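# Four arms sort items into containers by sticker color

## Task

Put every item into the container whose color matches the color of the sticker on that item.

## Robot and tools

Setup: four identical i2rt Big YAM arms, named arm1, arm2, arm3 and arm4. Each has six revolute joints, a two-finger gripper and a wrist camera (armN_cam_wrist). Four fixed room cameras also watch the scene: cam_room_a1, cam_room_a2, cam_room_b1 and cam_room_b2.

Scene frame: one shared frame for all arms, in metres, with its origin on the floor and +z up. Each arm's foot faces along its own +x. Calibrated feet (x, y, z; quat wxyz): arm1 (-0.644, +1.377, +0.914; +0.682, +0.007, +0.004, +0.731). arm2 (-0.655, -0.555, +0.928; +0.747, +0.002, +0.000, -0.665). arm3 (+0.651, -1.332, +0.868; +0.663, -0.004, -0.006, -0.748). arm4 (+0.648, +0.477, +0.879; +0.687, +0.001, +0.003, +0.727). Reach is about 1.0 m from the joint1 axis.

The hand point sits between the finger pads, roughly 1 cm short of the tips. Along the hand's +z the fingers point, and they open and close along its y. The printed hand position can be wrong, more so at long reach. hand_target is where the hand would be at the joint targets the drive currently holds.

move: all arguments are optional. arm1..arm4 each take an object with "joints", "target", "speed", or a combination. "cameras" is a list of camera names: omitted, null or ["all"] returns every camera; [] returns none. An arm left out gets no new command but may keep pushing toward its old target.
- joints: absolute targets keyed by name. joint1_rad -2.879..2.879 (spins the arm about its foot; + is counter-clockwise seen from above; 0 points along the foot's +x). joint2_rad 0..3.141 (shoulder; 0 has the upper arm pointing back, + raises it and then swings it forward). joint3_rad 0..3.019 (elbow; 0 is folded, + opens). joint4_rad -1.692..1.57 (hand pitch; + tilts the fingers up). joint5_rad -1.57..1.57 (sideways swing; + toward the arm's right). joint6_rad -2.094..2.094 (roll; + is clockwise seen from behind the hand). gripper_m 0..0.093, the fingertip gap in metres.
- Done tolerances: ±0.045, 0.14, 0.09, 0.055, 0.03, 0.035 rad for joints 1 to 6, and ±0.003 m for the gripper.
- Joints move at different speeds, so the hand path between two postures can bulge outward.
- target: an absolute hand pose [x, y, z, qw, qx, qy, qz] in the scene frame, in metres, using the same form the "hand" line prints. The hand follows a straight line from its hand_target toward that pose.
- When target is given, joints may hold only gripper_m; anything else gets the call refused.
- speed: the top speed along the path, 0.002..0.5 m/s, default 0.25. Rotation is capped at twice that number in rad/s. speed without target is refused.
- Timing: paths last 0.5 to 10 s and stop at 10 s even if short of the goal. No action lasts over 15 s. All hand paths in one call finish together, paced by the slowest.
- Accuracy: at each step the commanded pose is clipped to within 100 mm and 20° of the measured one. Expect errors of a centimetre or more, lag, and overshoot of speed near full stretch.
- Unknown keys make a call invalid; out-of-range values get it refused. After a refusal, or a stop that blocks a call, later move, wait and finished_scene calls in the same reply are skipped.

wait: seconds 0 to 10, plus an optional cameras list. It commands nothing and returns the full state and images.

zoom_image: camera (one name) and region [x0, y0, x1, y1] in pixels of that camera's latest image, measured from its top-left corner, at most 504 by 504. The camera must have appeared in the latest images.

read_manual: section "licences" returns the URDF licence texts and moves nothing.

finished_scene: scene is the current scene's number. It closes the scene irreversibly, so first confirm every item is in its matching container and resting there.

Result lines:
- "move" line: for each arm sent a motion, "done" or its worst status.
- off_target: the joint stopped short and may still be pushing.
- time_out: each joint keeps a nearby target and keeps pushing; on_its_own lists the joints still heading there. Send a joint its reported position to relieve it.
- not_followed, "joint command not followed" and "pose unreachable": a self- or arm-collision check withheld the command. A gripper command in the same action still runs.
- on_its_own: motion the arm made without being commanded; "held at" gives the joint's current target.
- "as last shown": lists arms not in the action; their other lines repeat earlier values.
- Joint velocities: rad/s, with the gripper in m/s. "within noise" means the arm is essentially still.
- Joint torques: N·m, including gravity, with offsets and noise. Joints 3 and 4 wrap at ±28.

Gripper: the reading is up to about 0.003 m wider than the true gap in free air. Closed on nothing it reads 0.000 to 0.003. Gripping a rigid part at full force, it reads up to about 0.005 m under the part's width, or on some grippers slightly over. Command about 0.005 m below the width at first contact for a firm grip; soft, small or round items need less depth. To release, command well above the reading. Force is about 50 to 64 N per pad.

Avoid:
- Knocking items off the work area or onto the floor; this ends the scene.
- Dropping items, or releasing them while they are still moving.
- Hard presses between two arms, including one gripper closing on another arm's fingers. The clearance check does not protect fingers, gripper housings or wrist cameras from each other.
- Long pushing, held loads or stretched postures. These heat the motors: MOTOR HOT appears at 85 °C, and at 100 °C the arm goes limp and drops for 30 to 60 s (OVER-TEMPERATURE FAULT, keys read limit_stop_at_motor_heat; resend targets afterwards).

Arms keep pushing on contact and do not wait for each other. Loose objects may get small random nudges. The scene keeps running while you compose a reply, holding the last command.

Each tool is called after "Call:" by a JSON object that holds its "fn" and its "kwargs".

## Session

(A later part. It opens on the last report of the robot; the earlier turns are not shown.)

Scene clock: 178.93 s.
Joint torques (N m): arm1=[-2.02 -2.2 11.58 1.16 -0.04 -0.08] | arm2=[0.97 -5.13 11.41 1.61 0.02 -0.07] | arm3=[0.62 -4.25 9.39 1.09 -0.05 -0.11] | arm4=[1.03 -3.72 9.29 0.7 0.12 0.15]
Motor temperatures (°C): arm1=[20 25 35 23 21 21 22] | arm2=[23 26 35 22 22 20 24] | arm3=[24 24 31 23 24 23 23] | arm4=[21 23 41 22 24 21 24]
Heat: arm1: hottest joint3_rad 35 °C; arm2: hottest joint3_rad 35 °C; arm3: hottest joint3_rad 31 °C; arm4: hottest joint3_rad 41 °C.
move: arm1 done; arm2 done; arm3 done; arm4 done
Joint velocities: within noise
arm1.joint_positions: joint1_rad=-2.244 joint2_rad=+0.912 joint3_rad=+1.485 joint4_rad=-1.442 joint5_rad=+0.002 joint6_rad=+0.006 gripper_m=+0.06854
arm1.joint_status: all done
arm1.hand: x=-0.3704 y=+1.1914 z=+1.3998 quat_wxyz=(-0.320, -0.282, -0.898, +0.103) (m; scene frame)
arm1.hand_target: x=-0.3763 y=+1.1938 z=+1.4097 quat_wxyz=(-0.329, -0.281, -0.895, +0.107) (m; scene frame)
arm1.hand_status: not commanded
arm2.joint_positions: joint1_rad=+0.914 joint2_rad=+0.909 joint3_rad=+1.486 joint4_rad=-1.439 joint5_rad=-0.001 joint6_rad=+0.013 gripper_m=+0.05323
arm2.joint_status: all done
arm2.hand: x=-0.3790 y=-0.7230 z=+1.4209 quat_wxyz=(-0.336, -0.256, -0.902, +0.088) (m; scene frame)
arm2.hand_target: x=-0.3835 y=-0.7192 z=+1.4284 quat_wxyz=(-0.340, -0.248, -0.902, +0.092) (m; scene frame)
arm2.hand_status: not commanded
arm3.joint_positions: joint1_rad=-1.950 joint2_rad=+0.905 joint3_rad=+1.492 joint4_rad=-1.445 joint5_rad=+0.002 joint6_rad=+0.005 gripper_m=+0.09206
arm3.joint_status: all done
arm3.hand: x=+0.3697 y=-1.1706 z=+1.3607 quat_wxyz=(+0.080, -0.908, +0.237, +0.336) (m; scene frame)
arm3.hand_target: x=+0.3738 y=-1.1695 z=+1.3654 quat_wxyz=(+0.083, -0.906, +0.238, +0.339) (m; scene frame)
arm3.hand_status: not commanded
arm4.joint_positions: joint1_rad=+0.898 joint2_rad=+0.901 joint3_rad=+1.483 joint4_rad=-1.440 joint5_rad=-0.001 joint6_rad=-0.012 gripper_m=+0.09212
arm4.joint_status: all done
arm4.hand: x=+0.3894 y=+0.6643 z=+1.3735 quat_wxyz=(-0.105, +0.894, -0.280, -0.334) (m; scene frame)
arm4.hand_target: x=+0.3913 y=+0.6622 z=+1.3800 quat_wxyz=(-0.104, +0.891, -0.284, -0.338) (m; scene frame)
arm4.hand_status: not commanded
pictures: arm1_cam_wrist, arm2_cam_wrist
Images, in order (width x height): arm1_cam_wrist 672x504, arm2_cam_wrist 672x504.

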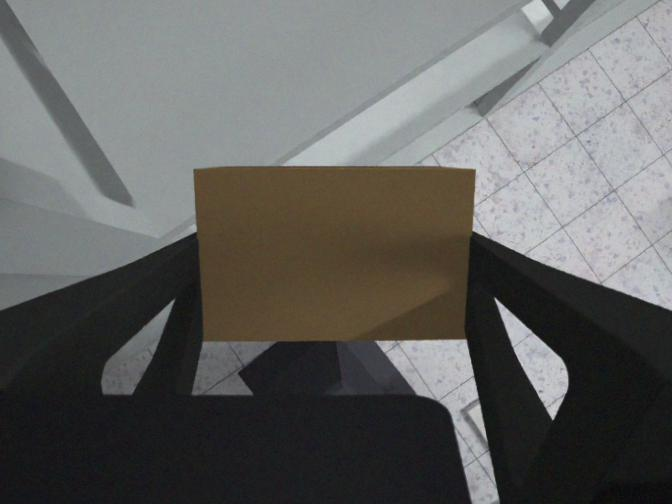

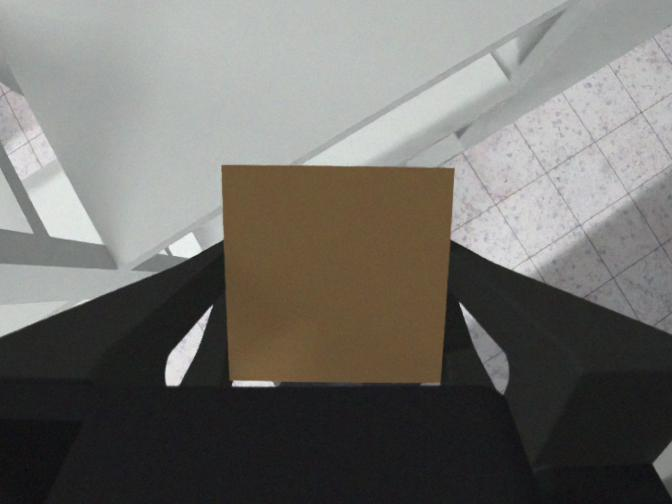

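Call:
{"fn": "move", "kwargs": {"arm1": {"target": [-0.346, 1.175, 1.14, 0.2034, 0.2897, 0.9330, -0.0632], "speed": 0.15}, "arm2": {"target": [-0.3475, -0.742, 1.145, 0.2173, 0.2644, 0.9377, -0.0613], "speed": 0.15}, "cameras": ["arm1_cam_wrist", "arm2_cam_wrist"]}}

Scene clock: 188.00 s.
Joint torques (N m): arm1=[-1.96 -3.31 12.05 1.69 -0.03 0.01] | arm2=[0.97 -6.3 10.95 2.44 0.16 0.02] | arm3=[0.73 -4.19 9.4 1.07 -0.06 -0.11] | arm4=[1.2 -3.55 9.26 0.64 0.1 0.12]
Motor temperatures (°C): arm1=[20 24 35 23 21 21 22] | arm2=[23 26 35 22 22 20 24] | arm3=[24 24 31 23 24 23 23] | arm4=[21 23 40 22 24 21 24]
Heat: arm1: hottest joint3_rad 35 °C; arm2: hottest joint3_rad 35 °C; arm3: hottest joint3_rad 31 °C; arm4: hottest joint3_rad 40 °C.
move: arm1 done; arm2 done
Joint velocities: within noise
arm1.joint_positions: joint1_rad=-2.244 joint2_rad=+0.987 joint3_rad=+0.899 joint4_rad=-1.063 joint5_rad=-0.004 joint6_rad=+0.006 gripper_m=+0.06854
arm1.joint_status: not commanded
arm1.hand: x=-0.3518 y=+1.1777 z=+1.1349 quat_wxyz=(-0.192, -0.293, -0.935, +0.061) (m; scene frame)
arm1.hand_target: x=-0.3461 y=+1.1751 z=+1.1401 quat_wxyz=(-0.203, -0.290, -0.933, +0.063) (m; scene frame)
arm1.hand_status: done (0.008 m and 1.4 deg from the pose sent, 0.262 m and 14.7 deg at the start)
arm2.joint_positions: joint1_rad=+0.914 joint2_rad=+0.988 joint3_rad=+0.876 joint4_rad=-1.011 joint5_rad=+0.005 joint6_rad=+0.013 gripper_m=+0.05323
arm2.joint_status: not commanded
arm2.hand: x=-0.3505 y=-0.7400 z=+1.1481 quat_wxyz=(-0.215, -0.267, -0.938, +0.058) (m; scene frame)
arm2.hand_target: x=-0.3476 y=-0.7420 z=+1.1450 quat_wxyz=(-0.217, -0.264, -0.938, +0.061) (m; scene frame)
arm2.hand_status: done (0.005 m and 0.5 deg from the pose sent, 0.278 m and 14.5 deg at the start)
arm3, arm4: as last shown
pictures: arm1_cam_wrist, arm2_cam_wrist
Images, in order (width x height): arm1_cam_wrist 672x504, arm2_cam_wrist 672x504.

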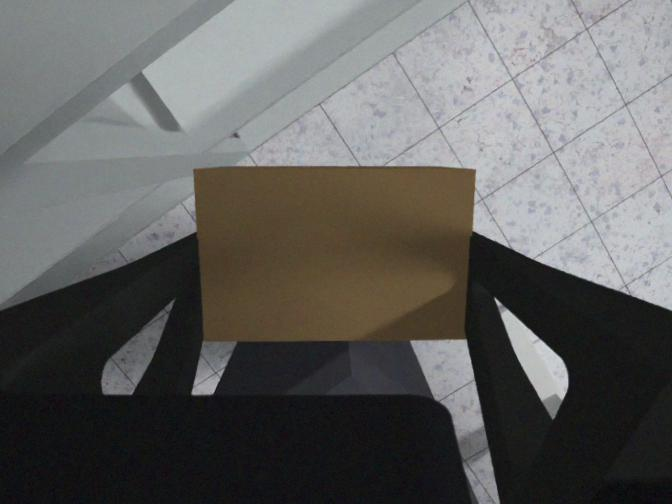

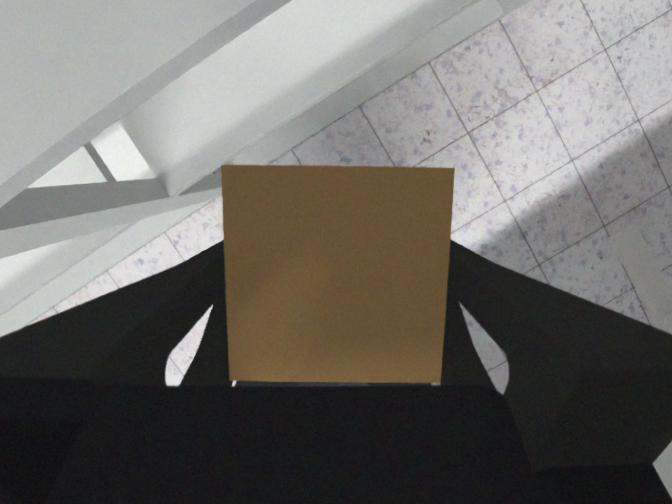

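Call:
{"fn": "move", "kwargs": {"arm1": {"target": [-0.18, 1.063, 1.15, 0.2034, 0.2897, 0.9330, -0.0632], "speed": 0.15}, "arm2": {"target": [-0.185, -0.845, 1.15, 0.2173, 0.2644, 0.9377, -0.0613], "speed": 0.15}, "cameras": []}}

Call:
{"fn": "move", "kwargs": {"arm1": {"target": [-0.01, 0.948, 1.15, 0.2034, 0.2897, 0.9330, -0.0632], "speed": 0.12}, "arm2": {"target": [-0.015, -0.952, 1.15, 0.2173, 0.2644, 0.9377, -0.0613], "speed": 0.12}, "cameras": ["arm1_cam_wrist", "arm2_cam_wrist"]}}

Scene clock: 195.47 s.
Joint torques (N m): arm1=[-1.38 -10.29 16.87 0.99 0 0.01] | arm2=[-0.09 -13.33 16.17 1.85 -0.02 -0.07] | arm3=[0.5 -4.31 9.4 1.07 -0.04 -0.11] | arm4=[0.91 -3.72 9.29 0.68 0.13 0.14]
Motor temperatures (°C): arm1=[20 24 35 23 21 21 22] | arm2=[23 26 35 22 22 20 24] | arm3=[24 24 31 23 24 23 23] | arm4=[21 23 39 22 24 21 24]
Heat: arm1: hottest joint3_rad 35 °C; arm2: hottest joint3_rad 35 °C; arm3: hottest joint3_rad 31 °C; arm4: hottest joint3_rad 39 °C.
move: arm1 off_target; arm2 off_target
Joint velocities: within noise
arm1.joint_positions: joint1_rad=-2.244 joint2_rad=+1.514 joint3_rad=+1.335 joint4_rad=-1.003 joint5_rad=-0.004 joint6_rad=+0.006 gripper_m=+0.06854
arm1.joint_status: not commanded
arm1.hand: x=-0.1983 y=+1.0715 z=+1.1234 quat_wxyz=(-0.178, -0.294, -0.937, +0.056) (m; scene frame)
arm1.hand_target: x=-0.1814 y=+1.0640 z=+1.1501 quat_wxyz=(-0.204, -0.290, -0.933, +0.063) (m; scene frame)
arm1.hand_status: off_target (0.033 m and 3.1 deg from the pose sent, 0.207 m and 1.4 deg at the start)
arm2.joint_positions: joint1_rad=+0.914 joint2_rad=+1.492 joint3_rad=+1.265 joint4_rad=-0.939 joint5_rad=+0.005 joint6_rad=+0.013 gripper_m=+0.05323
arm2.joint_status: not commanded
arm2.hand: x=-0.2025 y=-0.8285 z=+1.1295 quat_wxyz=(-0.194, -0.268, -0.942, +0.053) (m; scene frame)
arm2.hand_target: x=-0.1866 y=-0.8442 z=+1.1503 quat_wxyz=(-0.217, -0.265, -0.938, +0.062) (m; scene frame)
arm2.hand_status: off_target (0.032 m and 2.9 deg from the pose sent, 0.196 m and 0.5 deg at the start)
arm3, arm4: as last shown
pictures: none
No camera images: "cameras" was empty.

Scene clock: 198.03 s.
Joint torques (N m): arm1=[-1.55 -18.61 17.5 0.68 0.04 0.03] | arm2=[0.03 -21.36 17.14 1.1 -0.12 -0.08] | arm3=[0.79 -4.25 9.39 1.06 -0.06 -0.11] | arm4=[1.38 -3.49 9.21 0.69 0.11 0.18]
Motor temperatures (°C): arm1=[20 24 36 23 21 21 22] | arm2=[23 26 36 22 22 20 24] | arm3=[24 24 31 23 24 23 23] | arm4=[21 22 39 22 24 21 24]
Heat: arm1: hottest joint3_rad 36 °C; arm2: hottest joint3_rad 36 °C; arm3: hottest joint3_rad 31 °C; arm4: hottest joint3_rad 39 °C.
move: arm1 off_target; arm2 off_target
Joint velocities: within noise
arm1.joint_positions: joint1_rad=-2.244 joint2_rad=+2.103 joint3_rad=+2.174 joint4_rad=-1.246 joint5_rad=-0.004 joint6_rad=+0.006 gripper_m=+0.06854
arm1.joint_status: not commanded
arm1.hand: x=-0.0246 y=+0.9514 z=+1.1253 quat_wxyz=(-0.181, -0.294, -0.937, +0.057) (m; scene frame)
arm1.hand_target: x=-0.0114 y=+0.9490 z=+1.1499 quat_wxyz=(-0.204, -0.290, -0.933, +0.063) (m; scene frame)
arm1.hand_status: off_target (0.029 m and 2.8 deg from the pose sent, 0.227 m and 3.1 deg at the start)
arm2.joint_positions: joint1_rad=+0.911 joint2_rad=+2.036 joint3_rad=+2.025 joint4_rad=-1.129 joint5_rad=+0.005 joint6_rad=+0.010 gripper_m=+0.05323
arm2.joint_status: not commanded
arm2.hand: x=-0.0251 y=-0.9377 z=+1.1392 quat_wxyz=(-0.206, -0.268, -0.940, +0.057) (m; scene frame)
arm2.hand_target: x=-0.0162 y=-0.9513 z=+1.1499 quat_wxyz=(-0.218, -0.264, -0.937, +0.062) (m; scene frame)
arm2.hand_status: off_target (0.021 m and 1.4 deg from the pose sent, 0.225 m and 2.9 deg at the start)
arm3, arm4: as last shown
pictures: arm1_cam_wrist, arm2_cam_wrist
Images, in order (width x height): arm1_cam_wrist 672x504, arm2_cam_wrist 672x504.

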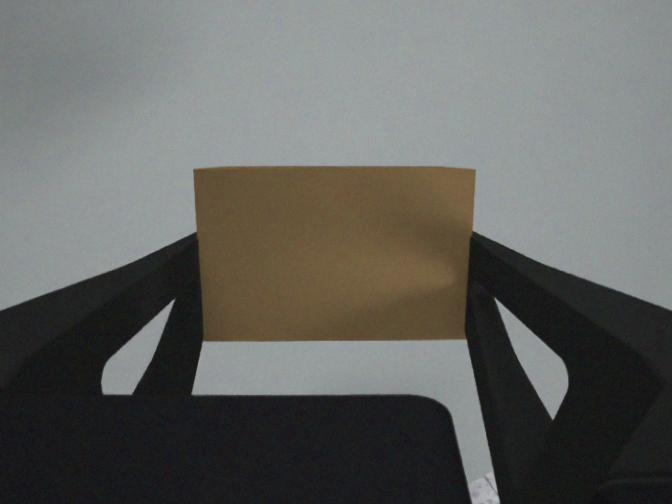

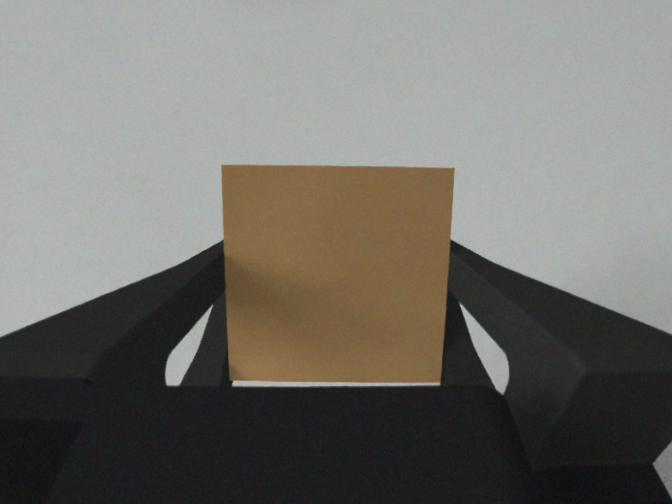

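Call:
{"fn": "move", "kwargs": {"arm1": {"target": [-0.005, 0.945, 1.075, 0.2034, 0.2897, 0.9330, -0.0632], "speed": 0.08}, "arm2": {"target": [-0.01, -0.956, 1.08, 0.2173, 0.2644, 0.9377, -0.0613], "speed": 0.08}, "cameras": []}}

Call:
{"fn": "move", "kwargs": {"arm1": {"target": [-0.005, 0.945, 1.055, 0.2034, 0.2897, 0.9330, -0.0632], "speed": 0.06}, "arm2": {"target": [-0.01, -0.956, 1.06, 0.2173, 0.2644, 0.9377, -0.0613], "speed": 0.06}, "cameras": ["arm1_cam_wrist", "arm2_cam_wrist"]}}

Scene clock: 204.20 s.
Joint torques (N m): arm1=[-1.26 -18.84 11.73 1.59 0.04 0.07] | arm2=[0.03 -22.07 11.03 2.51 -0.16 -0.08] | arm3=[0.73 -4.25 9.39 1.07 -0.05 -0.11] | arm4=[1.26 -3.6 9.28 0.75 0.09 0.15]
Motor temperatures (°C): arm1=[20 25 37 23 21 21 22] | arm2=[23 26 37 22 22 20 24] | arm3=[24 24 31 23 24 23 23] | arm4=[21 22 38 22 24 21 24]
Heat: arm1: hottest joint3_rad 37 °C; arm2: hottest joint3_rad 37 °C; arm3: hottest joint3_rad 31 °C; arm4: hottest joint3_rad 38 °C.
move: arm1 done; arm2 off_target
Joint velocities: within noise
arm1.joint_positions: joint1_rad=-2.244 joint2_rad=+2.125 joint3_rad=+2.077 joint4_rad=-1.091 joint5_rad=-0.004 joint6_rad=+0.006 gripper_m=+0.06854
arm1.joint_status: not commanded
arm1.hand: x=-0.0131 y=+0.9431 z=+1.0777 quat_wxyz=(-0.197, -0.293, -0.933, +0.062) (m; scene frame)
arm1.hand_target: x=-0.0051 y=+0.9451 z=+1.0750 quat_wxyz=(-0.203, -0.290, -0.933, +0.063) (m; scene frame)
arm1.hand_status: done (0.009 m and 0.8 deg from the pose sent, 0.054 m and 2.8 deg at the start)
arm2.joint_positions: joint1_rad=+0.909 joint2_rad=+2.074 joint3_rad=+1.976 joint4_rad=-1.005 joint5_rad=+0.005 joint6_rad=+0.009 gripper_m=+0.05323
arm2.joint_status: not commanded
arm2.hand: x=-0.0103 y=-0.9478 z=+1.1007 quat_wxyz=(-0.223, -0.267, -0.936, +0.062) (m; scene frame)
arm2.hand_target: x=-0.0107 y=-0.9556 z=+1.0801 quat_wxyz=(-0.217, -0.265, -0.938, +0.061) (m; scene frame)
arm2.hand_status: off_target (0.022 m and 0.8 deg from the pose sent, 0.064 m and 1.4 deg at the start)
arm3, arm4: as last shown
pictures: none
No camera images: "cameras" was empty.

Scene clock: 205.17 s.
Joint torques (N m): arm1=[-1.44 -18.61 11.6 1.7 0.05 0.03] | arm2=[0.09 -21.48 10.58 2.51 -0.18 -0.09] | arm3=[0.62 -4.25 9.39 1.09 -0.05 -0.11] | arm4=[0.79 -3.37 9.11 0.68 0.1 0.15]
Motor temperatures (°C): arm1=[20 25 37 23 21 21 22] | arm2=[23 26 37 22 22 20 24] | arm3=[24 24 31 23 24 23 23] | arm4=[21 22 38 22 24 21 24]
Heat: arm1: hottest joint3_rad 37 °C; arm2: hottest joint3_rad 37 °C; arm3: hottest joint3_rad 31 °C; arm4: hottest joint3_rad 38 °C.
move: arm1 off_target; arm2 off_target
Joint velocities: within noise
arm1.joint_positions: joint1_rad=-2.244 joint2_rad=+2.127 joint3_rad=+2.037 joint4_rad=-1.043 joint5_rad=-0.004 joint6_rad=+0.006 gripper_m=+0.06854
arm1.joint_status: not commanded
arm1.hand: x=-0.0128 y=+0.9428 z=+1.0619 quat_wxyz=(-0.200, -0.293, -0.933, +0.063) (m; scene frame)
arm1.hand_target: x=-0.0052 y=+0.9452 z=+1.0551 quat_wxyz=(-0.203, -0.290, -0.933, +0.063) (m; scene frame)
arm1.hand_status: off_target (0.011 m and 0.5 deg from the pose sent, 0.024 m and 0.8 deg at the start)
arm2.joint_positions: joint1_rad=+0.909 joint2_rad=+2.076 joint3_rad=+1.941 joint4_rad=-0.957 joint5_rad=+0.005 joint6_rad=+0.009 gripper_m=+0.05323
arm2.joint_status: not commanded
arm2.hand: x=-0.0090 y=-0.9485 z=+1.0877 quat_wxyz=(-0.229, -0.266, -0.934, +0.063) (m; scene frame)
arm2.hand_target: x=-0.0109 y=-0.9553 z=+1.0602 quat_wxyz=(-0.217, -0.264, -0.938, +0.061) (m; scene frame)
arm2.hand_status: off_target (0.029 m and 1.4 deg from the pose sent, 0.042 m and 0.8 deg at the start)
arm3, arm4: as last shown
pictures: arm1_cam_wrist, arm2_cam_wrist
Images, in order (width x height): arm1_cam_wrist 672x504, arm2_cam_wrist 672x504.

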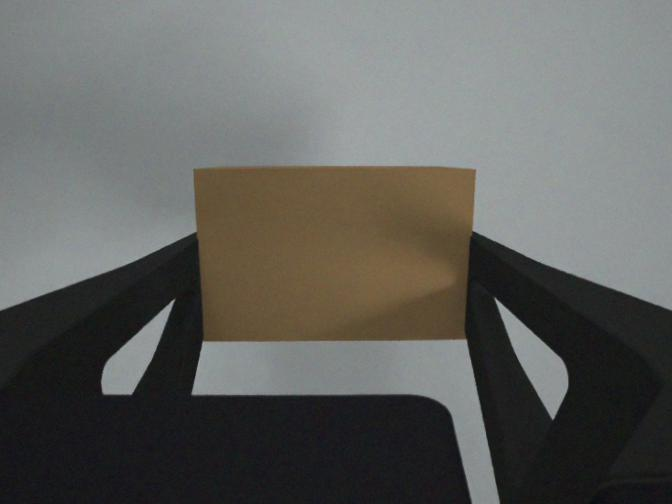

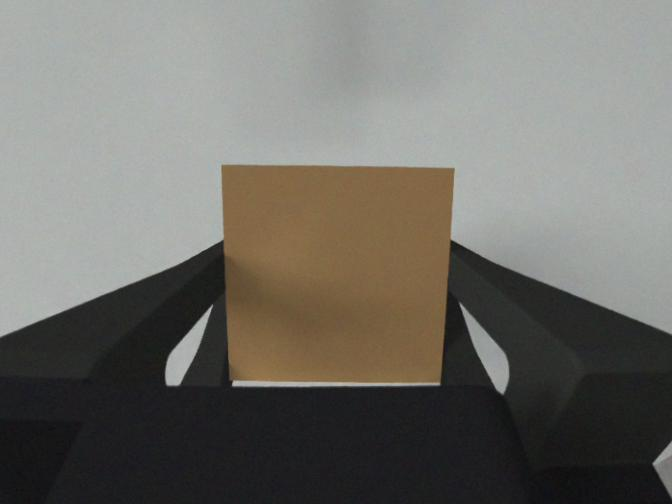

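Call:
{"fn": "move", "kwargs": {"arm1": {"target": [-0.005, 0.945, 1.04, 0.2034, 0.2897, 0.9330, -0.0632], "speed": 0.05}, "arm2": {"target": [-0.012, -0.955, 1.045, 0.2173, 0.2644, 0.9377, -0.0613], "speed": 0.05}, "cameras": []}}

Call:
{"fn": "move", "kwargs": {"arm1": {"target": [-0.005, 0.945, 1.03, 0.2034, 0.2897, 0.9330, -0.0632], "speed": 0.04}, "arm2": {"target": [-0.012, -0.955, 1.032, 0.2173, 0.2644, 0.9377, -0.0613], "speed": 0.04}, "cameras": ["arm1_cam_wrist", "arm2_cam_wrist"]}}

Scene clock: 211.80 s.
Joint torques (N m): arm1=[-1.26 -19.49 11.34 1.66 0.07 0.08] | arm2=[0.03 -21.48 10.47 2.51 -0.18 -0.07] | arm3=[0.56 -4.25 9.42 1.1 -0.05 -0.1] | arm4=[1.2 -3.49 9.24 0.7 0.11 0.15]
Motor temperatures (°C): arm1=[20 25 36 23 21 21 22] | arm2=[23 26 36 22 22 20 24] | arm3=[24 24 31 23 24 23 23] | arm4=[21 22 38 22 24 21 24]
Heat: arm1: hottest joint3_rad 36 °C; arm2: hottest joint3_rad 36 °C; arm3: hottest joint3_rad 31 °C; arm4: hottest joint3_rad 38 °C.
move: arm1 off_target; arm2 off_target
Joint velocities: within noise
arm1.joint_positions: joint1_rad=-2.244 joint2_rad=+2.134 joint3_rad=+2.008 joint4_rad=-1.008 joint5_rad=-0.004 joint6_rad=+0.006 gripper_m=+0.06854
arm1.joint_status: not commanded
arm1.hand: x=-0.0127 y=+0.9426 z=+1.0469 quat_wxyz=(-0.200, -0.293, -0.933, +0.063) (m; scene frame)
arm1.hand_target: x=-0.0052 y=+0.9452 z=+1.0399 quat_wxyz=(-0.203, -0.290, -0.933, +0.063) (m; scene frame)
arm1.hand_status: off_target (0.011 m and 0.5 deg from the pose sent, 0.023 m and 0.5 deg at the start)
arm2.joint_positions: joint1_rad=+0.909 joint2_rad=+2.077 joint3_rad=+1.905 joint4_rad=-0.919 joint5_rad=+0.005 joint6_rad=+0.009 gripper_m=+0.05323
arm2.joint_status: not commanded
arm2.hand: x=-0.0104 y=-0.9480 z=+1.0734 quat_wxyz=(-0.229, -0.266, -0.934, +0.063) (m; scene frame)
arm2.hand_target: x=-0.0129 y=-0.9544 z=+1.0455 quat_wxyz=(-0.217, -0.265, -0.938, +0.061) (m; scene frame)
arm2.hand_status: off_target (0.029 m and 1.5 deg from the pose sent, 0.043 m and 1.4 deg at the start)
arm3, arm4: as last shown
pictures: none
No camera images: "cameras" was empty.

Scene clock: 212.77 s.
Joint torques (N m): arm1=[-0.91 -18.37 11.56 1.77 0.08 0.07] | arm2=[0.09 -21.54 10.43 2.48 -0.18 -0.07] | arm3=[0.62 -4.37 9.4 1.1 -0.05 -0.1] | arm4=[0.97 -3.66 9.29 0.7 0.1 0.17]
Motor temperatures (°C): arm1=[20 25 36 23 21 21 22] | arm2=[23 26 36 22 22 20 24] | arm3=[24 24 31 23 24 23 23] | arm4=[21 22 38 22 24 21 24]
Heat: arm1: hottest joint3_rad 36 °C; arm2: hottest joint3_rad 36 °C; arm3: hottest joint3_rad 31 °C; arm4: hottest joint3_rad 38 °C.
move: arm1 off_target; arm2 off_target
Joint velocities: within noise
arm1.joint_positions: joint1_rad=-2.244 joint2_rad=+2.137 joint3_rad=+1.990 joint4_rad=-0.985 joint5_rad=-0.004 joint6_rad=+0.006 gripper_m=+0.06854
arm1.joint_status: not commanded
arm1.hand: x=-0.0126 y=+0.9424 z=+1.0380 quat_wxyz=(-0.201, -0.293, -0.933, +0.063) (m; scene frame)
arm1.hand_target: x=-0.0053 y=+0.9452 z=+1.0300 quat_wxyz=(-0.203, -0.290, -0.933, +0.063) (m; scene frame)
arm1.hand_status: off_target (0.011 m and 0.5 deg from the pose sent, 0.019 m and 0.5 deg at the start)
arm2.joint_positions: joint1_rad=+0.909 joint2_rad=+2.087 joint3_rad=+1.885 joint4_rad=-0.890 joint5_rad=+0.005 joint6_rad=+0.008 gripper_m=+0.05323
arm2.joint_status: not commanded
arm2.hand: x=-0.0100 y=-0.9482 z=+1.0596 quat_wxyz=(-0.229, -0.266, -0.934, +0.063) (m; scene frame)
arm2.hand_target: x=-0.0129 y=-0.9543 z=+1.0324 quat_wxyz=(-0.217, -0.264, -0.938, +0.061) (m; scene frame)
arm2.hand_status: off_target (0.029 m and 1.4 deg from the pose sent, 0.042 m and 1.4 deg at the start)
arm3, arm4: as last shown
pictures: arm1_cam_wrist, arm2_cam_wrist
Images, in order (width x height): arm1_cam_wrist 672x504, arm2_cam_wrist 672x504.

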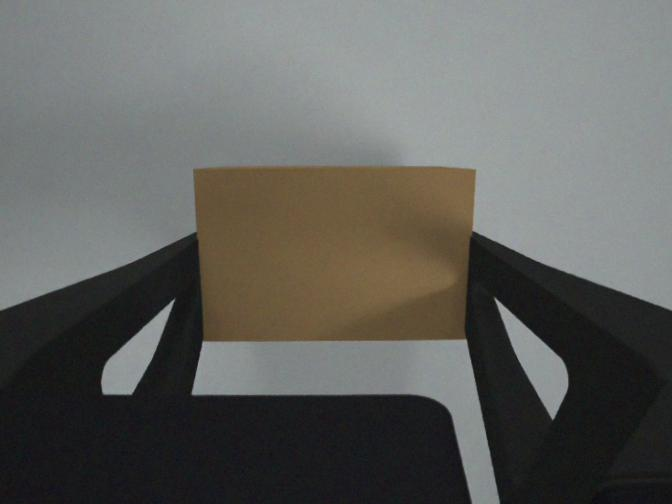

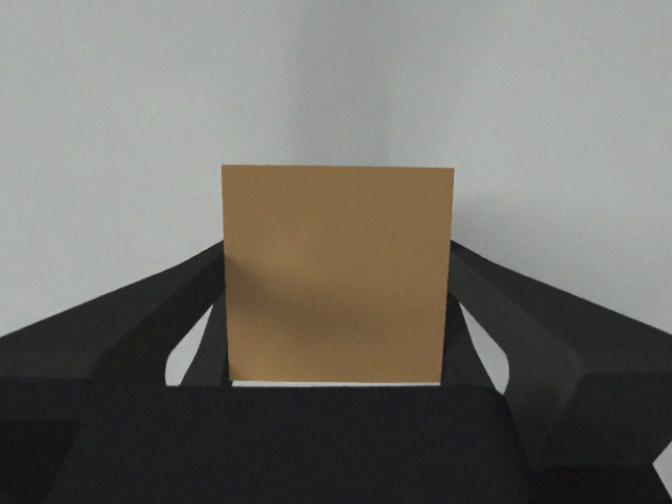

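Call:
{"fn": "move", "kwargs": {"arm1": {"target": [-0.005, 0.945, 1.021, 0.2034, 0.2897, 0.9330, -0.0632], "speed": 0.03}, "arm2": {"target": [-0.012, -0.955, 1.02, 0.2173, 0.2644, 0.9377, -0.0613], "speed": 0.04}, "cameras": []}}

Call:
{"fn": "move", "kwargs": {"arm1": {"target": [-0.005, 0.945, 1.015, 0.2034, 0.2897, 0.9330, -0.0632], "speed": 0.03}, "arm2": {"target": [-0.012, -0.955, 1.01, 0.2173, 0.2644, 0.9377, -0.0613], "speed": 0.04}, "cameras": ["arm1_cam_wrist", "arm2_cam_wrist"]}}

Scene clock: 218.57 s.
Joint torques (N m): arm1=[-0.85 -19.08 11.29 1.68 0.05 0.09] | arm2=[-0.03 -21.71 10.37 2.51 -0.18 -0.07] | arm3=[0.67 -4.42 9.37 1.03 -0.05 -0.11] | arm4=[0.85 -3.84 9.36 0.69 0.13 0.17]
Motor temperatures (°C): arm1=[20 25 37 23 21 21 22] | arm2=[23 26 36 22 22 20 25] | arm3=[24 24 31 23 24 23 23] | arm4=[21 22 38 22 24 21 24]
Heat: arm1: hottest joint3_rad 37 °C; arm2: hottest joint3_rad 36 °C; arm3: hottest joint3_rad 31 °C; arm4: hottest joint3_rad 38 °C.
move: arm1 off_target; arm2 off_target
Joint velocities: within noise
arm1.joint_positions: joint1_rad=-2.244 joint2_rad=+2.142 joint3_rad=+1.976 joint4_rad=-0.965 joint5_rad=-0.004 joint6_rad=+0.006 gripper_m=+0.06854
arm1.joint_status: not commanded
arm1.hand: x=-0.0124 y=+0.9423 z=+1.0296 quat_wxyz=(-0.201, -0.293, -0.933, +0.063) (m; scene frame)
arm1.hand_target: x=-0.0053 y=+0.9452 z=+1.0211 quat_wxyz=(-0.203, -0.290, -0.933, +0.063) (m; scene frame)
arm1.hand_status: off_target (0.012 m and 0.4 deg from the pose sent, 0.019 m and 0.4 deg at the start)
arm2.joint_positions: joint1_rad=+0.909 joint2_rad=+2.095 joint3_rad=+1.868 joint4_rad=-0.863 joint5_rad=+0.005 joint6_rad=+0.008 gripper_m=+0.05323
arm2.joint_status: not commanded
arm2.hand: x=-0.0095 y=-0.9484 z=+1.0478 quat_wxyz=(-0.229, -0.266, -0.934, +0.063) (m; scene frame)
arm2.hand_target: x=-0.0129 y=-0.9543 z=+1.0203 quat_wxyz=(-0.217, -0.264, -0.938, +0.061) (m; scene frame)
arm2.hand_status: off_target (0.029 m and 1.4 deg from the pose sent, 0.040 m and 1.4 deg at the start)
arm3.joint_positions: joint1_rad=-1.950 joint2_rad=+0.905 joint3_rad=+1.492 joint4_rad=-1.445 joint5_rad=+0.002 joint6_rad=+0.005 gripper_m=+0.09206
arm3.joint_status: not commanded
arm3.hand: x=+0.3697 y=-1.1706 z=+1.3607 quat_wxyz=(+0.080, -0.908, +0.237, +0.336) (m; scene frame)
arm3.hand_target: x=+0.3738 y=-1.1695 z=+1.3654 quat_wxyz=(+0.083, -0.906, +0.238, +0.339) (m; scene frame)
arm3.hand_status: not commanded
arm4.joint_positions: joint1_rad=+0.898 joint2_rad=+0.901 joint3_rad=+1.483 joint4_rad=-1.440 joint5_rad=-0.001 joint6_rad=-0.012 gripper_m=+0.09212
arm4.joint_status: not commanded
arm4.hand: x=+0.3894 y=+0.6643 z=+1.3735 quat_wxyz=(-0.105, +0.894, -0.280, -0.334) (m; scene frame)
arm4.hand_target: x=+0.3913 y=+0.6622 z=+1.3800 quat_wxyz=(-0.104, +0.891, -0.284, -0.338) (m; scene frame)
arm4.hand_status: not commanded
pictures: none
No camera images: "cameras" was empty.

Scene clock: 219.53 s.
Joint torques (N m): arm1=[-0.73 -18.43 10.81 1.73 0.09 0.06] | arm2=[0.09 -21.6 10.3 2.5 -0.18 -0.08] | arm3=[0.73 -4.25 9.37 1.06 -0.05 -0.11] | arm4=[0.73 -3.6 9.22 0.68 0.08 0.19]
Motor temperatures (°C): arm1=[20 25 37 23 21 21 22] | arm2=[23 26 36 22 22 20 25] | arm3=[24 23 31 23 24 23 23] | arm4=[21 22 38 22 24 21 24]
Heat: arm1: hottest joint3_rad 37 °C; arm2: hottest joint3_rad 36 °C; arm3: hottest joint3_rad 31 °C; arm4: hottest joint3_rad 38 °C.
move: arm1 off_target; arm2 off_target
Joint velocities: within noise
arm1.joint_positions: joint1_rad=-2.244 joint2_rad=+2.142 joint3_rad=+1.971 joint4_rad=-0.951 joint5_rad=-0.004 joint6_rad=+0.006 gripper_m=+0.06854
arm1.joint_status: not commanded
arm1.hand: x=-0.0109 y=+0.9412 z=+1.0290 quat_wxyz=(-0.206, -0.292, -0.932, +0.065) (m; scene frame)
arm1.hand_target: x=-0.0053 y=+0.9452 z=+1.0153 quat_wxyz=(-0.203, -0.290, -0.933, +0.063) (m; scene frame)
arm1.hand_status: off_target (0.016 m and 0.5 deg from the pose sent, 0.017 m and 0.4 deg at the start)
arm2.joint_positions: joint1_rad=+0.909 joint2_rad=+2.103 joint3_rad=+1.854 joint4_rad=-0.842 joint5_rad=+0.005 joint6_rad=+0.008 gripper_m=+0.05323
arm2.joint_status: not commanded
arm2.hand: x=-0.0091 y=-0.9486 z=+1.0381 quat_wxyz=(-0.229, -0.266, -0.934, +0.063) (m; scene frame)
arm2.hand_target: x=-0.0129 y=-0.9542 z=+1.0103 quat_wxyz=(-0.217, -0.264, -0.938, +0.061) (m; scene frame)
arm2.hand_status: off_target (0.029 m and 1.4 deg from the pose sent, 0.039 m and 1.4 deg at the start)
arm3, arm4: as last shown
pictures: arm1_cam_wrist, arm2_cam_wrist
Images, in order (width x height): arm1_cam_wrist 672x504, arm2_cam_wrist 672x504.

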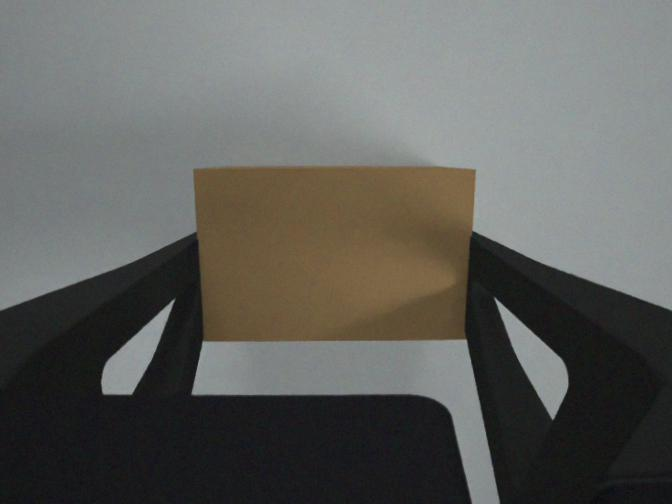

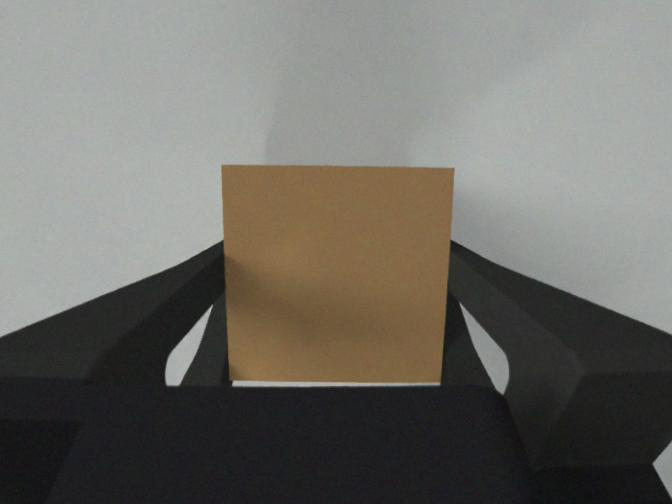

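Call:
{"fn": "move", "kwargs": {"arm1": {"target": [-0.007, 0.944, 1.024, 0.2034, 0.2897, 0.9330, -0.0632], "speed": 0.03}, "arm2": {"target": [-0.012, -0.955, 1.005, 0.2173, 0.2644, 0.9377, -0.0613], "speed": 0.03}, "cameras": []}}

Call:
{"fn": "move", "kwargs": {"arm1": {"joints": {"gripper_m": 0.075}}, "arm2": {"target": [-0.012, -0.955, 1.001, 0.2173, 0.2644, 0.9377, -0.0613], "speed": 0.03}, "cameras": ["arm1_cam_wrist", "arm2_cam_wrist"]}}

Scene clock: 224.93 s.
Joint torques (N m): arm1=[-1.2 -19.14 11.56 0.99 0.01 0.03] | arm2=[0.03 -21.36 10.09 2.54 -0.18 -0.07] | arm3=[0.5 -4.07 9.4 1.1 -0.05 -0.11] | arm4=[1.08 -3.72 9.2 0.72 0.11 0.13]
Motor temperatures (°C): arm1=[20 25 36 23 21 21 23] | arm2=[23 27 35 22 22 20 25] | arm3=[24 23 31 23 24 23 23] | arm4=[21 22 37 22 24 21 24]
Heat: arm1: hottest joint3_rad 36 °C; arm2: hottest joint3_rad 35 °C; arm3: hottest joint3_rad 31 °C; arm4: hottest joint3_rad 37 °C.
move: arm1 done; arm2 off_target
Joint velocities: within noise
arm1.joint_positions: joint1_rad=-2.244 joint2_rad=+2.142 joint3_rad=+1.971 joint4_rad=-0.951 joint5_rad=-0.004 joint6_rad=+0.006 gripper_m=+0.06854
arm1.joint_status: not commanded
arm1.hand: x=-0.0109 y=+0.9412 z=+1.0290 quat_wxyz=(-0.206, -0.292, -0.932, +0.065) (m; scene frame)
arm1.hand_target: x=-0.0071 y=+0.9441 z=+1.0242 quat_wxyz=(-0.203, -0.290, -0.933, +0.063) (m; scene frame)
arm1.hand_status: done (0.007 m and 0.5 deg from the pose sent, 0.007 m and 0.5 deg at the start)
arm2.joint_positions: joint1_rad=+0.909 joint2_rad=+2.103 joint3_rad=+1.849 joint4_rad=-0.831 joint5_rad=+0.005 joint6_rad=+0.008 gripper_m=+0.05323
arm2.joint_status: not commanded
arm2.hand: x=-0.0086 y=-0.9492 z=+1.0367 quat_wxyz=(-0.231, -0.266, -0.934, +0.064) (m; scene frame)
arm2.hand_target: x=-0.0132 y=-0.9543 z=+1.0056 quat_wxyz=(-0.217, -0.265, -0.938, +0.061) (m; scene frame)
arm2.hand_status: off_target (0.032 m and 1.7 deg from the pose sent, 0.034 m and 1.5 deg at the start)
arm3, arm4: as last shown
pictures: none
No camera images: "cameras" was empty.

Scene clock: 225.90 s.
Joint torques (N m): arm1=[-1.49 -19.14 11.82 0.99 0.01 0.01] | arm2=[0.09 -21.19 9.88 2.52 -0.19 -0.08] | arm3=[0.62 -4.25 9.42 1.09 -0.05 -0.1] | arm4=[1.2 -3.66 9.31 0.77 0.11 0.17]
Motor temperatures (°C): arm1=[20 25 36 23 21 21 22] | arm2=[23 27 35 22 22 20 25] | arm3=[24 23 31 23 24 23 23] | arm4=[21 22 37 22 24 21 24]
Heat: arm1: hottest joint3_rad 36 °C; arm2: hottest joint3_rad 35 °C; arm3: hottest joint3_rad 31 °C; arm4: hottest joint3_rad 37 °C.
move: arm1 done; arm2 off_target
Joint velocities: within noise
arm1.joint_positions: joint1_rad=-2.244 joint2_rad=+2.142 joint3_rad=+1.971 joint4_rad=-0.951 joint5_rad=-0.004 joint6_rad=+0.006 gripper_m=+0.07496
arm1.joint_status: all done
arm1.hand: x=-0.0109 y=+0.9412 z=+1.0290 quat_wxyz=(-0.206, -0.292, -0.932, +0.065) (m; scene frame)
arm1.hand_target: x=-0.0071 y=+0.9441 z=+1.0242 quat_wxyz=(-0.203, -0.290, -0.933, +0.063) (m; scene frame)
arm1.hand_status: not commanded
arm2.joint_positions: joint1_rad=+0.909 joint2_rad=+2.103 joint3_rad=+1.847 joint4_rad=-0.823 joint5_rad=+0.005 joint6_rad=+0.008 gripper_m=+0.05323
arm2.joint_status: not commanded
arm2.hand: x=-0.0078 y=-0.9497 z=+1.0364 quat_wxyz=(-0.234, -0.266, -0.933, +0.065) (m; scene frame)
arm2.hand_target: x=-0.0134 y=-0.9542 z=+1.0017 quat_wxyz=(-0.217, -0.265, -0.938, +0.061) (m; scene frame)
arm2.hand_status: off_target (0.036 m and 2.1 deg from the pose sent, 0.036 m and 1.7 deg at the start)
arm3, arm4: as last shown
pictures: arm1_cam_wrist, arm2_cam_wrist
Images, in order (width x height): arm1_cam_wrist 672x504, arm2_cam_wrist 672x504.

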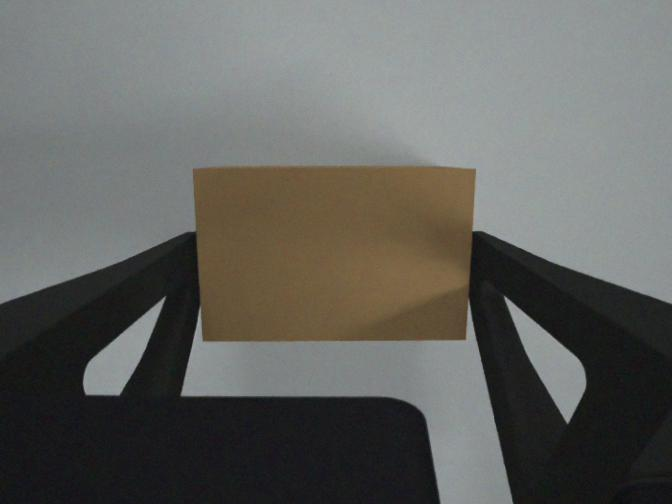

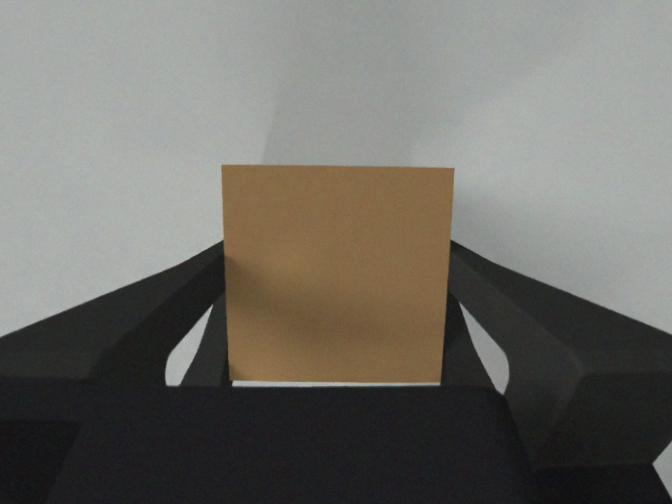

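Call:
{"fn": "move", "kwargs": {"arm1": {"joints": {"gripper_m": 0.09}}, "arm2": {"target": [-0.012, -0.953, 1.018, 0.2173, 0.2644, 0.9377, -0.0613], "speed": 0.03}, "cameras": ["arm1_cam_wrist", "arm2_cam_wrist"]}}

Scene clock: 247.33 s.
Joint torques (N m): arm1=[-1.08 -19.14 11.75 1.28 0.02 0.03] | arm2=[0.15 -22.24 11.64 1.1 -0.13 -0.05] | arm3=[0.67 -4.25 9.39 1.1 -0.06 -0.11] | arm4=[0.73 -3.25 9.28 0.61 0.11 0.14]
Motor temperatures (°C): arm1=[20 25 36 23 21 21 22] | arm2=[23 27 35 22 22 20 25] | arm3=[24 23 31 23 24 23 23] | arm4=[21 22 37 22 24 21 24]
Heat: arm1: hottest joint3_rad 36 °C; arm2: hottest joint3_rad 35 °C; arm3: hottest joint3_rad 31 °C; arm4: hottest joint3_rad 37 °C.
move: arm1 done; arm2 off_target
Joint velocities: within noise
arm1.joint_positions: joint1_rad=-2.244 joint2_rad=+2.142 joint3_rad=+1.971 joint4_rad=-0.951 joint5_rad=-0.004 joint6_rad=+0.006 gripper_m=+0.08994
arm1.joint_status: all done
arm1.hand: x=-0.0109 y=+0.9412 z=+1.0290 quat_wxyz=(-0.206, -0.292, -0.932, +0.065) (m; scene frame)
arm1.hand_target: x=-0.0071 y=+0.9441 z=+1.0242 quat_wxyz=(-0.203, -0.290, -0.933, +0.063) (m; scene frame)
arm1.hand_status: not commanded
arm2.joint_positions: joint1_rad=+0.909 joint2_rad=+2.103 joint3_rad=+1.847 joint4_rad=-0.823 joint5_rad=+0.005 joint6_rad=+0.008 gripper_m=+0.05323
arm2.joint_status: not commanded
arm2.hand: x=-0.0078 y=-0.9497 z=+1.0364 quat_wxyz=(-0.234, -0.266, -0.933, +0.065) (m; scene frame)
arm2.hand_target: x=-0.0124 y=-0.9529 z=+1.0183 quat_wxyz=(-0.218, -0.264, -0.938, +0.061) (m; scene frame)
arm2.hand_status: off_target (0.019 m and 2.1 deg from the pose sent, 0.019 m and 2.1 deg at the start)
arm3, arm4: as last shown
pictures: arm1_cam_wrist, arm2_cam_wrist
Images, in order (width x height): arm1_cam_wrist 672x504, arm2_cam_wrist 672x504.

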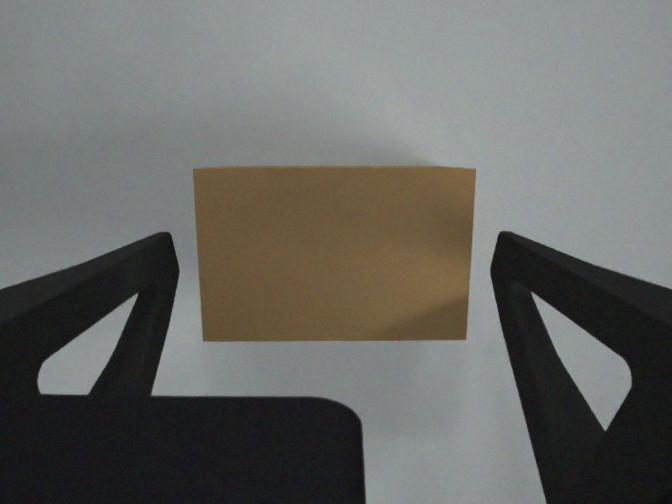

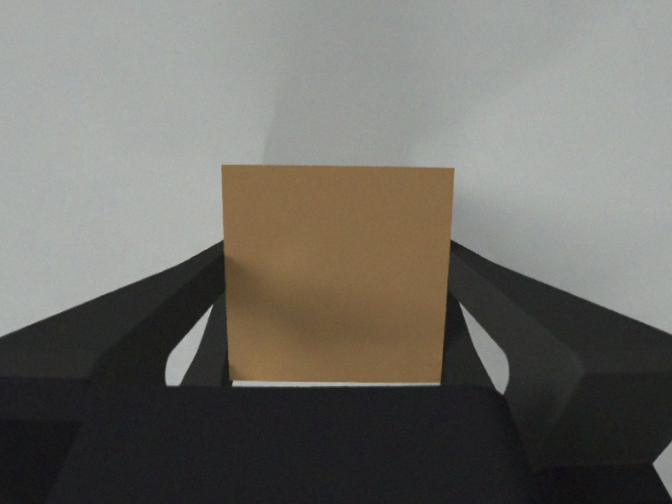

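Call:
{"fn": "move", "kwargs": {"arm1": {"target": [-0.03, 0.957, 1.09, 0.2034, 0.2897, 0.933, -0.0632], "speed": 0.08}, "arm2": {"joints": {"gripper_m": 0.06}}, "cameras": ["arm1_cam_wrist", "arm2_cam_wrist"]}}

Call:
{"fn": "move", "kwargs": {"arm2": {"joints": {"gripper_m": 0.075}}, "cameras": []}}

Call:
{"fn": "move", "kwargs": {"arm2": {"joints": {"gripper_m": 0.09}}, "cameras": ["arm1_cam_wrist", "arm2_cam_wrist"]}}

Scene clock: 254.17 s.
Joint torques (N m): arm1=[-1.55 -20.6 11.71 0.84 -0.08 0.01] | arm2=[0.15 -22.42 11.62 1.11 -0.13 -0.05] | arm3=[0.62 -4.19 9.43 1.09 -0.06 -0.11] | arm4=[0.91 -3.55 9.28 0.72 0.09 0.17]
Motor temperatures (°C): arm1=[20 26 36 23 21 21 22] | arm2=[23 27 36 22 22 20 25] | arm3=[24 23 31 23 24 23 23] | arm4=[21 22 37 22 24 21 24]
Heat: arm1: hottest joint3_rad 36 °C; arm2: hottest joint3_rad 36 °C; arm3: hottest joint3_rad 31 °C; arm4: hottest joint3_rad 37 °C.
move: arm1 off_target; arm2 done
Joint velocities: within noise
arm1.joint_positions: joint1_rad=-2.244 joint2_rad=+2.063 joint3_rad=+1.964 joint4_rad=-1.045 joint5_rad=-0.005 joint6_rad=+0.006 gripper_m=+0.08994
arm1.joint_status: not commanded
arm1.hand: x=-0.0300 y=+0.9548 z=+1.0745 quat_wxyz=(-0.196, -0.293, -0.934, +0.062) (m; scene frame)
arm1.hand_target: x=-0.0300 y=+0.9570 z=+1.0898 quat_wxyz=(-0.203, -0.290, -0.933, +0.063) (m; scene frame)
arm1.hand_status: off_target (0.016 m and 1.0 deg from the pose sent, 0.066 m and 0.5 deg at the start)
arm2.joint_positions: joint1_rad=+0.909 joint2_rad=+2.103 joint3_rad=+1.847 joint4_rad=-0.823 joint5_rad=+0.005 joint6_rad=+0.008 gripper_m=+0.05993
arm2.joint_status: all done
arm2.hand: x=-0.0078 y=-0.9497 z=+1.0364 quat_wxyz=(-0.234, -0.266, -0.933, +0.065) (m; scene frame)
arm2.hand_target: x=-0.0124 y=-0.9529 z=+1.0183 quat_wxyz=(-0.218, -0.264, -0.938, +0.061) (m; scene frame)
arm2.hand_status: not commanded
arm3, arm4: as last shown
pictures: arm1_cam_wrist, arm2_cam_wrist
Images, in order (width x height): arm1_cam_wrist 672x504, arm2_cam_wrist 672x504.

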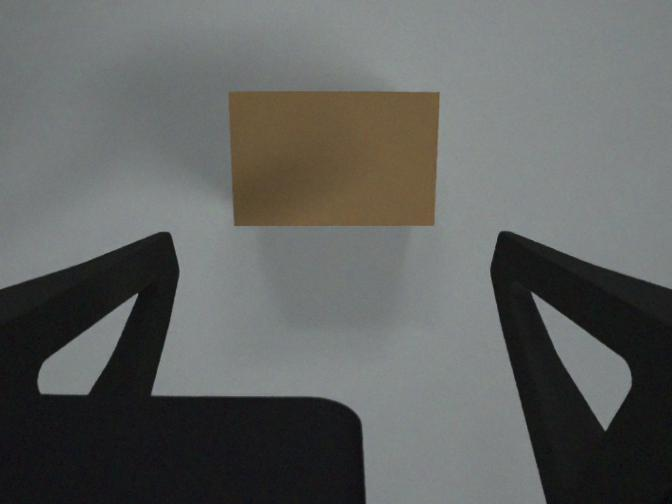

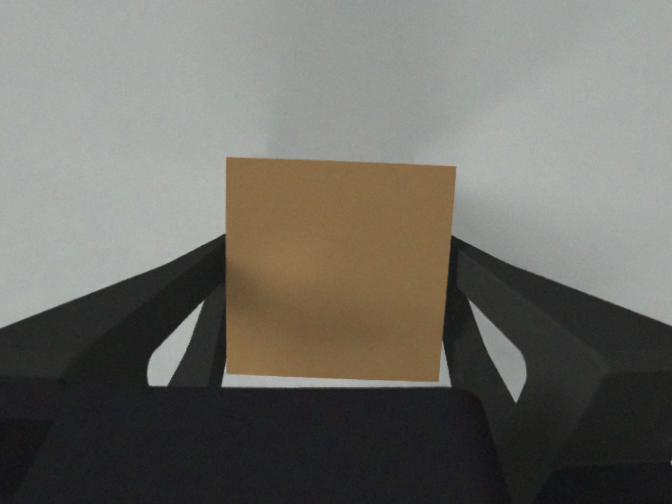

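Scene clock: 254.63 s.
Joint torques (N m): arm1=[-2.14 -20.84 11.66 0.76 -0.08 0] | arm2=[0.09 -22.3 11.63 1.11 -0.14 -0.05] | arm3=[0.67 -4.13 9.37 1.1 -0.05 -0.11] | arm4=[0.67 -3.43 9.25 0.77 0.11 0.14]
Motor temperatures (°C): arm1=[20 26 36 23 21 21 22] | arm2=[23 27 36 22 22 20 25] | arm3=[24 23 31 23 24 23 23] | arm4=[21 22 37 22 24 21 24]
Heat: arm1: hottest joint3_rad 36 °C; arm2: hottest joint3_rad 36 °C; arm3: hottest joint3_rad 31 °C; arm4: hottest joint3_rad 37 °C.
move: arm2 done
Joint velocities: within noise
arm1, arm3, arm4: as last shown
arm2.joint_positions: joint1_rad=+0.909 joint2_rad=+2.103 joint3_rad=+1.847 joint4_rad=-0.823 joint5_rad=+0.005 joint6_rad=+0.008 gripper_m=+0.07490
arm2.joint_status: all done
arm2.hand: x=-0.0078 y=-0.9497 z=+1.0364 quat_wxyz=(-0.234, -0.266, -0.933, +0.065) (m; scene frame)
arm2.hand_target: x=-0.0124 y=-0.9529 z=+1.0183 quat_wxyz=(-0.218, -0.264, -0.938, +0.061) (m; scene frame)
arm2.hand_status: not commanded
pictures: none
No camera images: "cameras" was empty.

Scene clock: 255.10 s.
Joint torques (N m): arm1=[-2.02 -20.42 11.77 0.58 -0.04 0] | arm2=[0.21 -22.3 11.59 1.11 -0.13 -0.05] | arm3=[0.79 -4.25 9.39 1.02 -0.04 -0.11] | arm4=[0.67 -3.49 9.25 0.75 0.1 0.12]
Motor temperatures (°C): arm1=[20 26 36 23 21 21 22] | arm2=[23 27 36 22 22 20 25] | arm3=[24 23 31 23 24 23 23] | arm4=[21 22 37 22 24 21 24]
Heat: arm1: hottest joint3_rad 36 °C; arm2: hottest joint3_rad 36 °C; arm3: hottest joint3_rad 31 °C; arm4: hottest joint3_rad 37 °C.
move: arm2 done
Joint velocities: within noise
arm1, arm3, arm4: as last shown
arm2.joint_positions: joint1_rad=+0.909 joint2_rad=+2.103 joint3_rad=+1.847 joint4_rad=-0.823 joint5_rad=+0.005 joint6_rad=+0.008 gripper_m=+0.08990
arm2.joint_status: all done
arm2.hand: x=-0.0078 y=-0.9497 z=+1.0364 quat_wxyz=(-0.234, -0.266, -0.933, +0.065) (m; scene frame)
arm2.hand_target: x=-0.0124 y=-0.9529 z=+1.0183 quat_wxyz=(-0.218, -0.264, -0.938, +0.061) (m; scene frame)
arm2.hand_status: not commanded
pictures: arm1_cam_wrist, arm2_cam_wrist
Images, in order (width x height): arm1_cam_wrist 672x504, arm2_cam_wrist 672x504.

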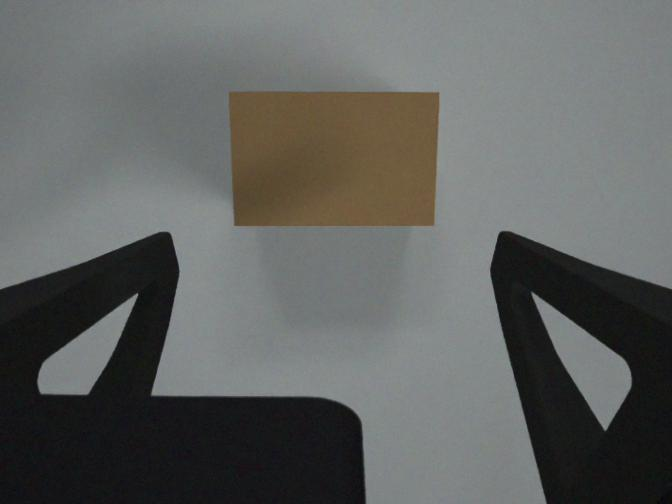

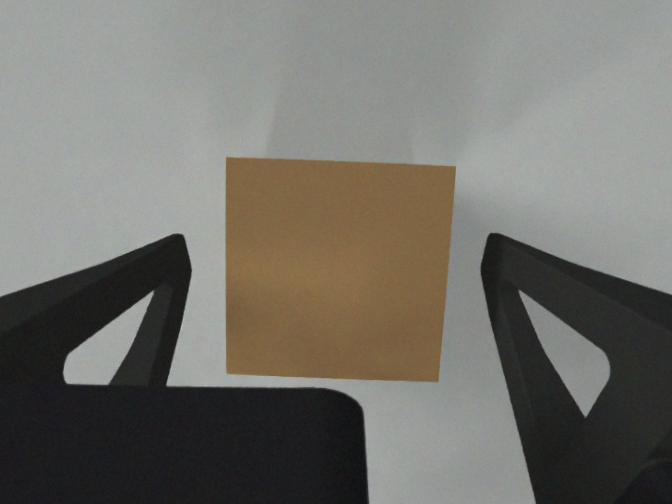

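Call:
{"fn": "move", "kwargs": {"arm1": {"target": [-0.1, 1.0, 1.14, 0.2034, 0.2897, 0.933, -0.0632], "speed": 0.12}, "arm2": {"target": [-0.03, -0.936, 1.11, 0.2173, 0.2644, 0.9377, -0.0613], "speed": 0.08}, "cameras": ["arm1_cam_wrist", "arm2_cam_wrist"]}}

Scene clock: 259.83 s.
Joint torques (N m): arm1=[-2.61 -17.85 11.22 0.7 -0.06 -0.01] | arm2=[0.85 -24.64 15.13 1.02 0.06 0.03] | arm3=[0.62 -4.19 9.37 1.1 -0.06 -0.11] | arm4=[1.38 -3.43 9.22 0.65 0.09 0.12]
Motor temperatures (°C): arm1=[20 26 36 23 21 21 22] | arm2=[23 27 36 22 22 20 24] | arm3=[24 23 31 23 24 23 23] | arm4=[21 22 37 22 24 21 24]
Heat: arm1: hottest joint3_rad 36 °C; arm2: hottest joint3_rad 36 °C; arm3: hottest joint3_rad 31 °C; arm4: hottest joint3_rad 37 °C.
move: arm1 off_target; arm2 off_target
Joint velocities: within noise
arm1.joint_positions: joint1_rad=-2.244 joint2_rad=+1.815 joint3_rad=+1.722 joint4_rad=-1.047 joint5_rad=-0.008 joint6_rad=+0.003 gripper_m=+0.08994
arm1.joint_status: not commanded
arm1.hand: x=-0.0950 y=+1.0008 z=+1.1272 quat_wxyz=(-0.198, -0.291, -0.934, +0.061) (m; scene frame)
arm1.hand_target: x=-0.0999 y=+1.0000 z=+1.1397 quat_wxyz=(-0.203, -0.290, -0.933, +0.063) (m; scene frame)
arm1.hand_status: off_target (0.014 m and 0.7 deg from the pose sent, 0.106 m and 0.9 deg at the start)
arm2.joint_positions: joint1_rad=+0.909 joint2_rad=+2.019 joint3_rad=+1.847 joint4_rad=-0.989 joint5_rad=+0.005 joint6_rad=+0.008 gripper_m=+0.08990
arm2.joint_status: not commanded
arm2.hand: x=-0.0393 y=-0.9308 z=+1.0794 quat_wxyz=(-0.196, -0.268, -0.942, +0.054) (m; scene frame)
arm2.hand_target: x=-0.0311 y=-0.9355 z=+1.1100 quat_wxyz=(-0.218, -0.264, -0.938, +0.061) (m; scene frame)
arm2.hand_status: off_target (0.032 m and 2.7 deg from the pose sent, 0.078 m and 2.0 deg at the start)
arm3.joint_positions: joint1_rad=-1.950 joint2_rad=+0.905 joint3_rad=+1.492 joint4_rad=-1.445 joint5_rad=+0.002 joint6_rad=+0.005 gripper_m=+0.09206
arm3.joint_status: not commanded
arm3.hand: x=+0.3697 y=-1.1706 z=+1.3607 quat_wxyz=(+0.080, -0.908, +0.237, +0.336) (m; scene frame)
arm3.hand_target: x=+0.3738 y=-1.1695 z=+1.3654 quat_wxyz=(+0.083, -0.906, +0.238, +0.339) (m; scene frame)
arm3.hand_status: not commanded
arm4.joint_positions: joint1_rad=+0.898 joint2_rad=+0.901 joint3_rad=+1.483 joint4_rad=-1.440 joint5_rad=-0.001 joint6_rad=-0.012 gripper_m=+0.09212
arm4.joint_status: not commanded
arm4.hand: x=+0.3894 y=+0.6643 z=+1.3735 quat_wxyz=(-0.105, +0.894, -0.280, -0.334) (m; scene frame)
arm4.hand_target: x=+0.3913 y=+0.6622 z=+1.3800 quat_wxyz=(-0.104, +0.891, -0.284, -0.338) (m; scene frame)
arm4.hand_status: not commanded
pictures: arm1_cam_wrist, arm2_cam_wrist
Images, in order (width x height): arm1_cam_wrist 672x504, arm2_cam_wrist 672x504.

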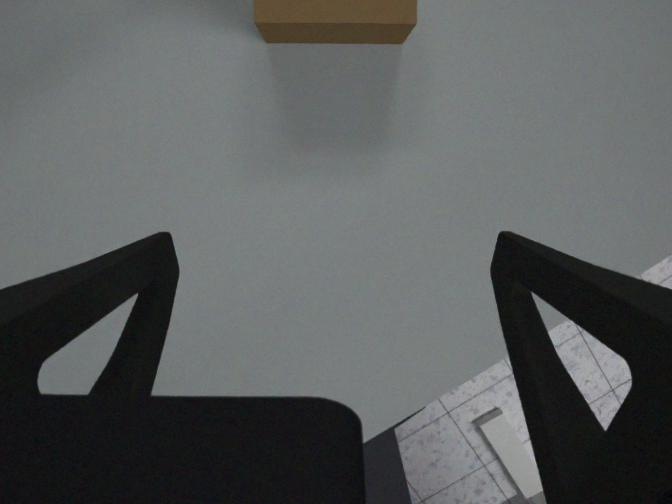

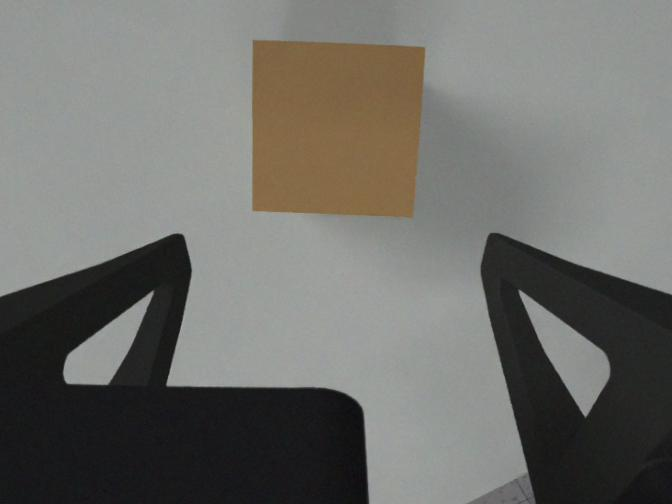

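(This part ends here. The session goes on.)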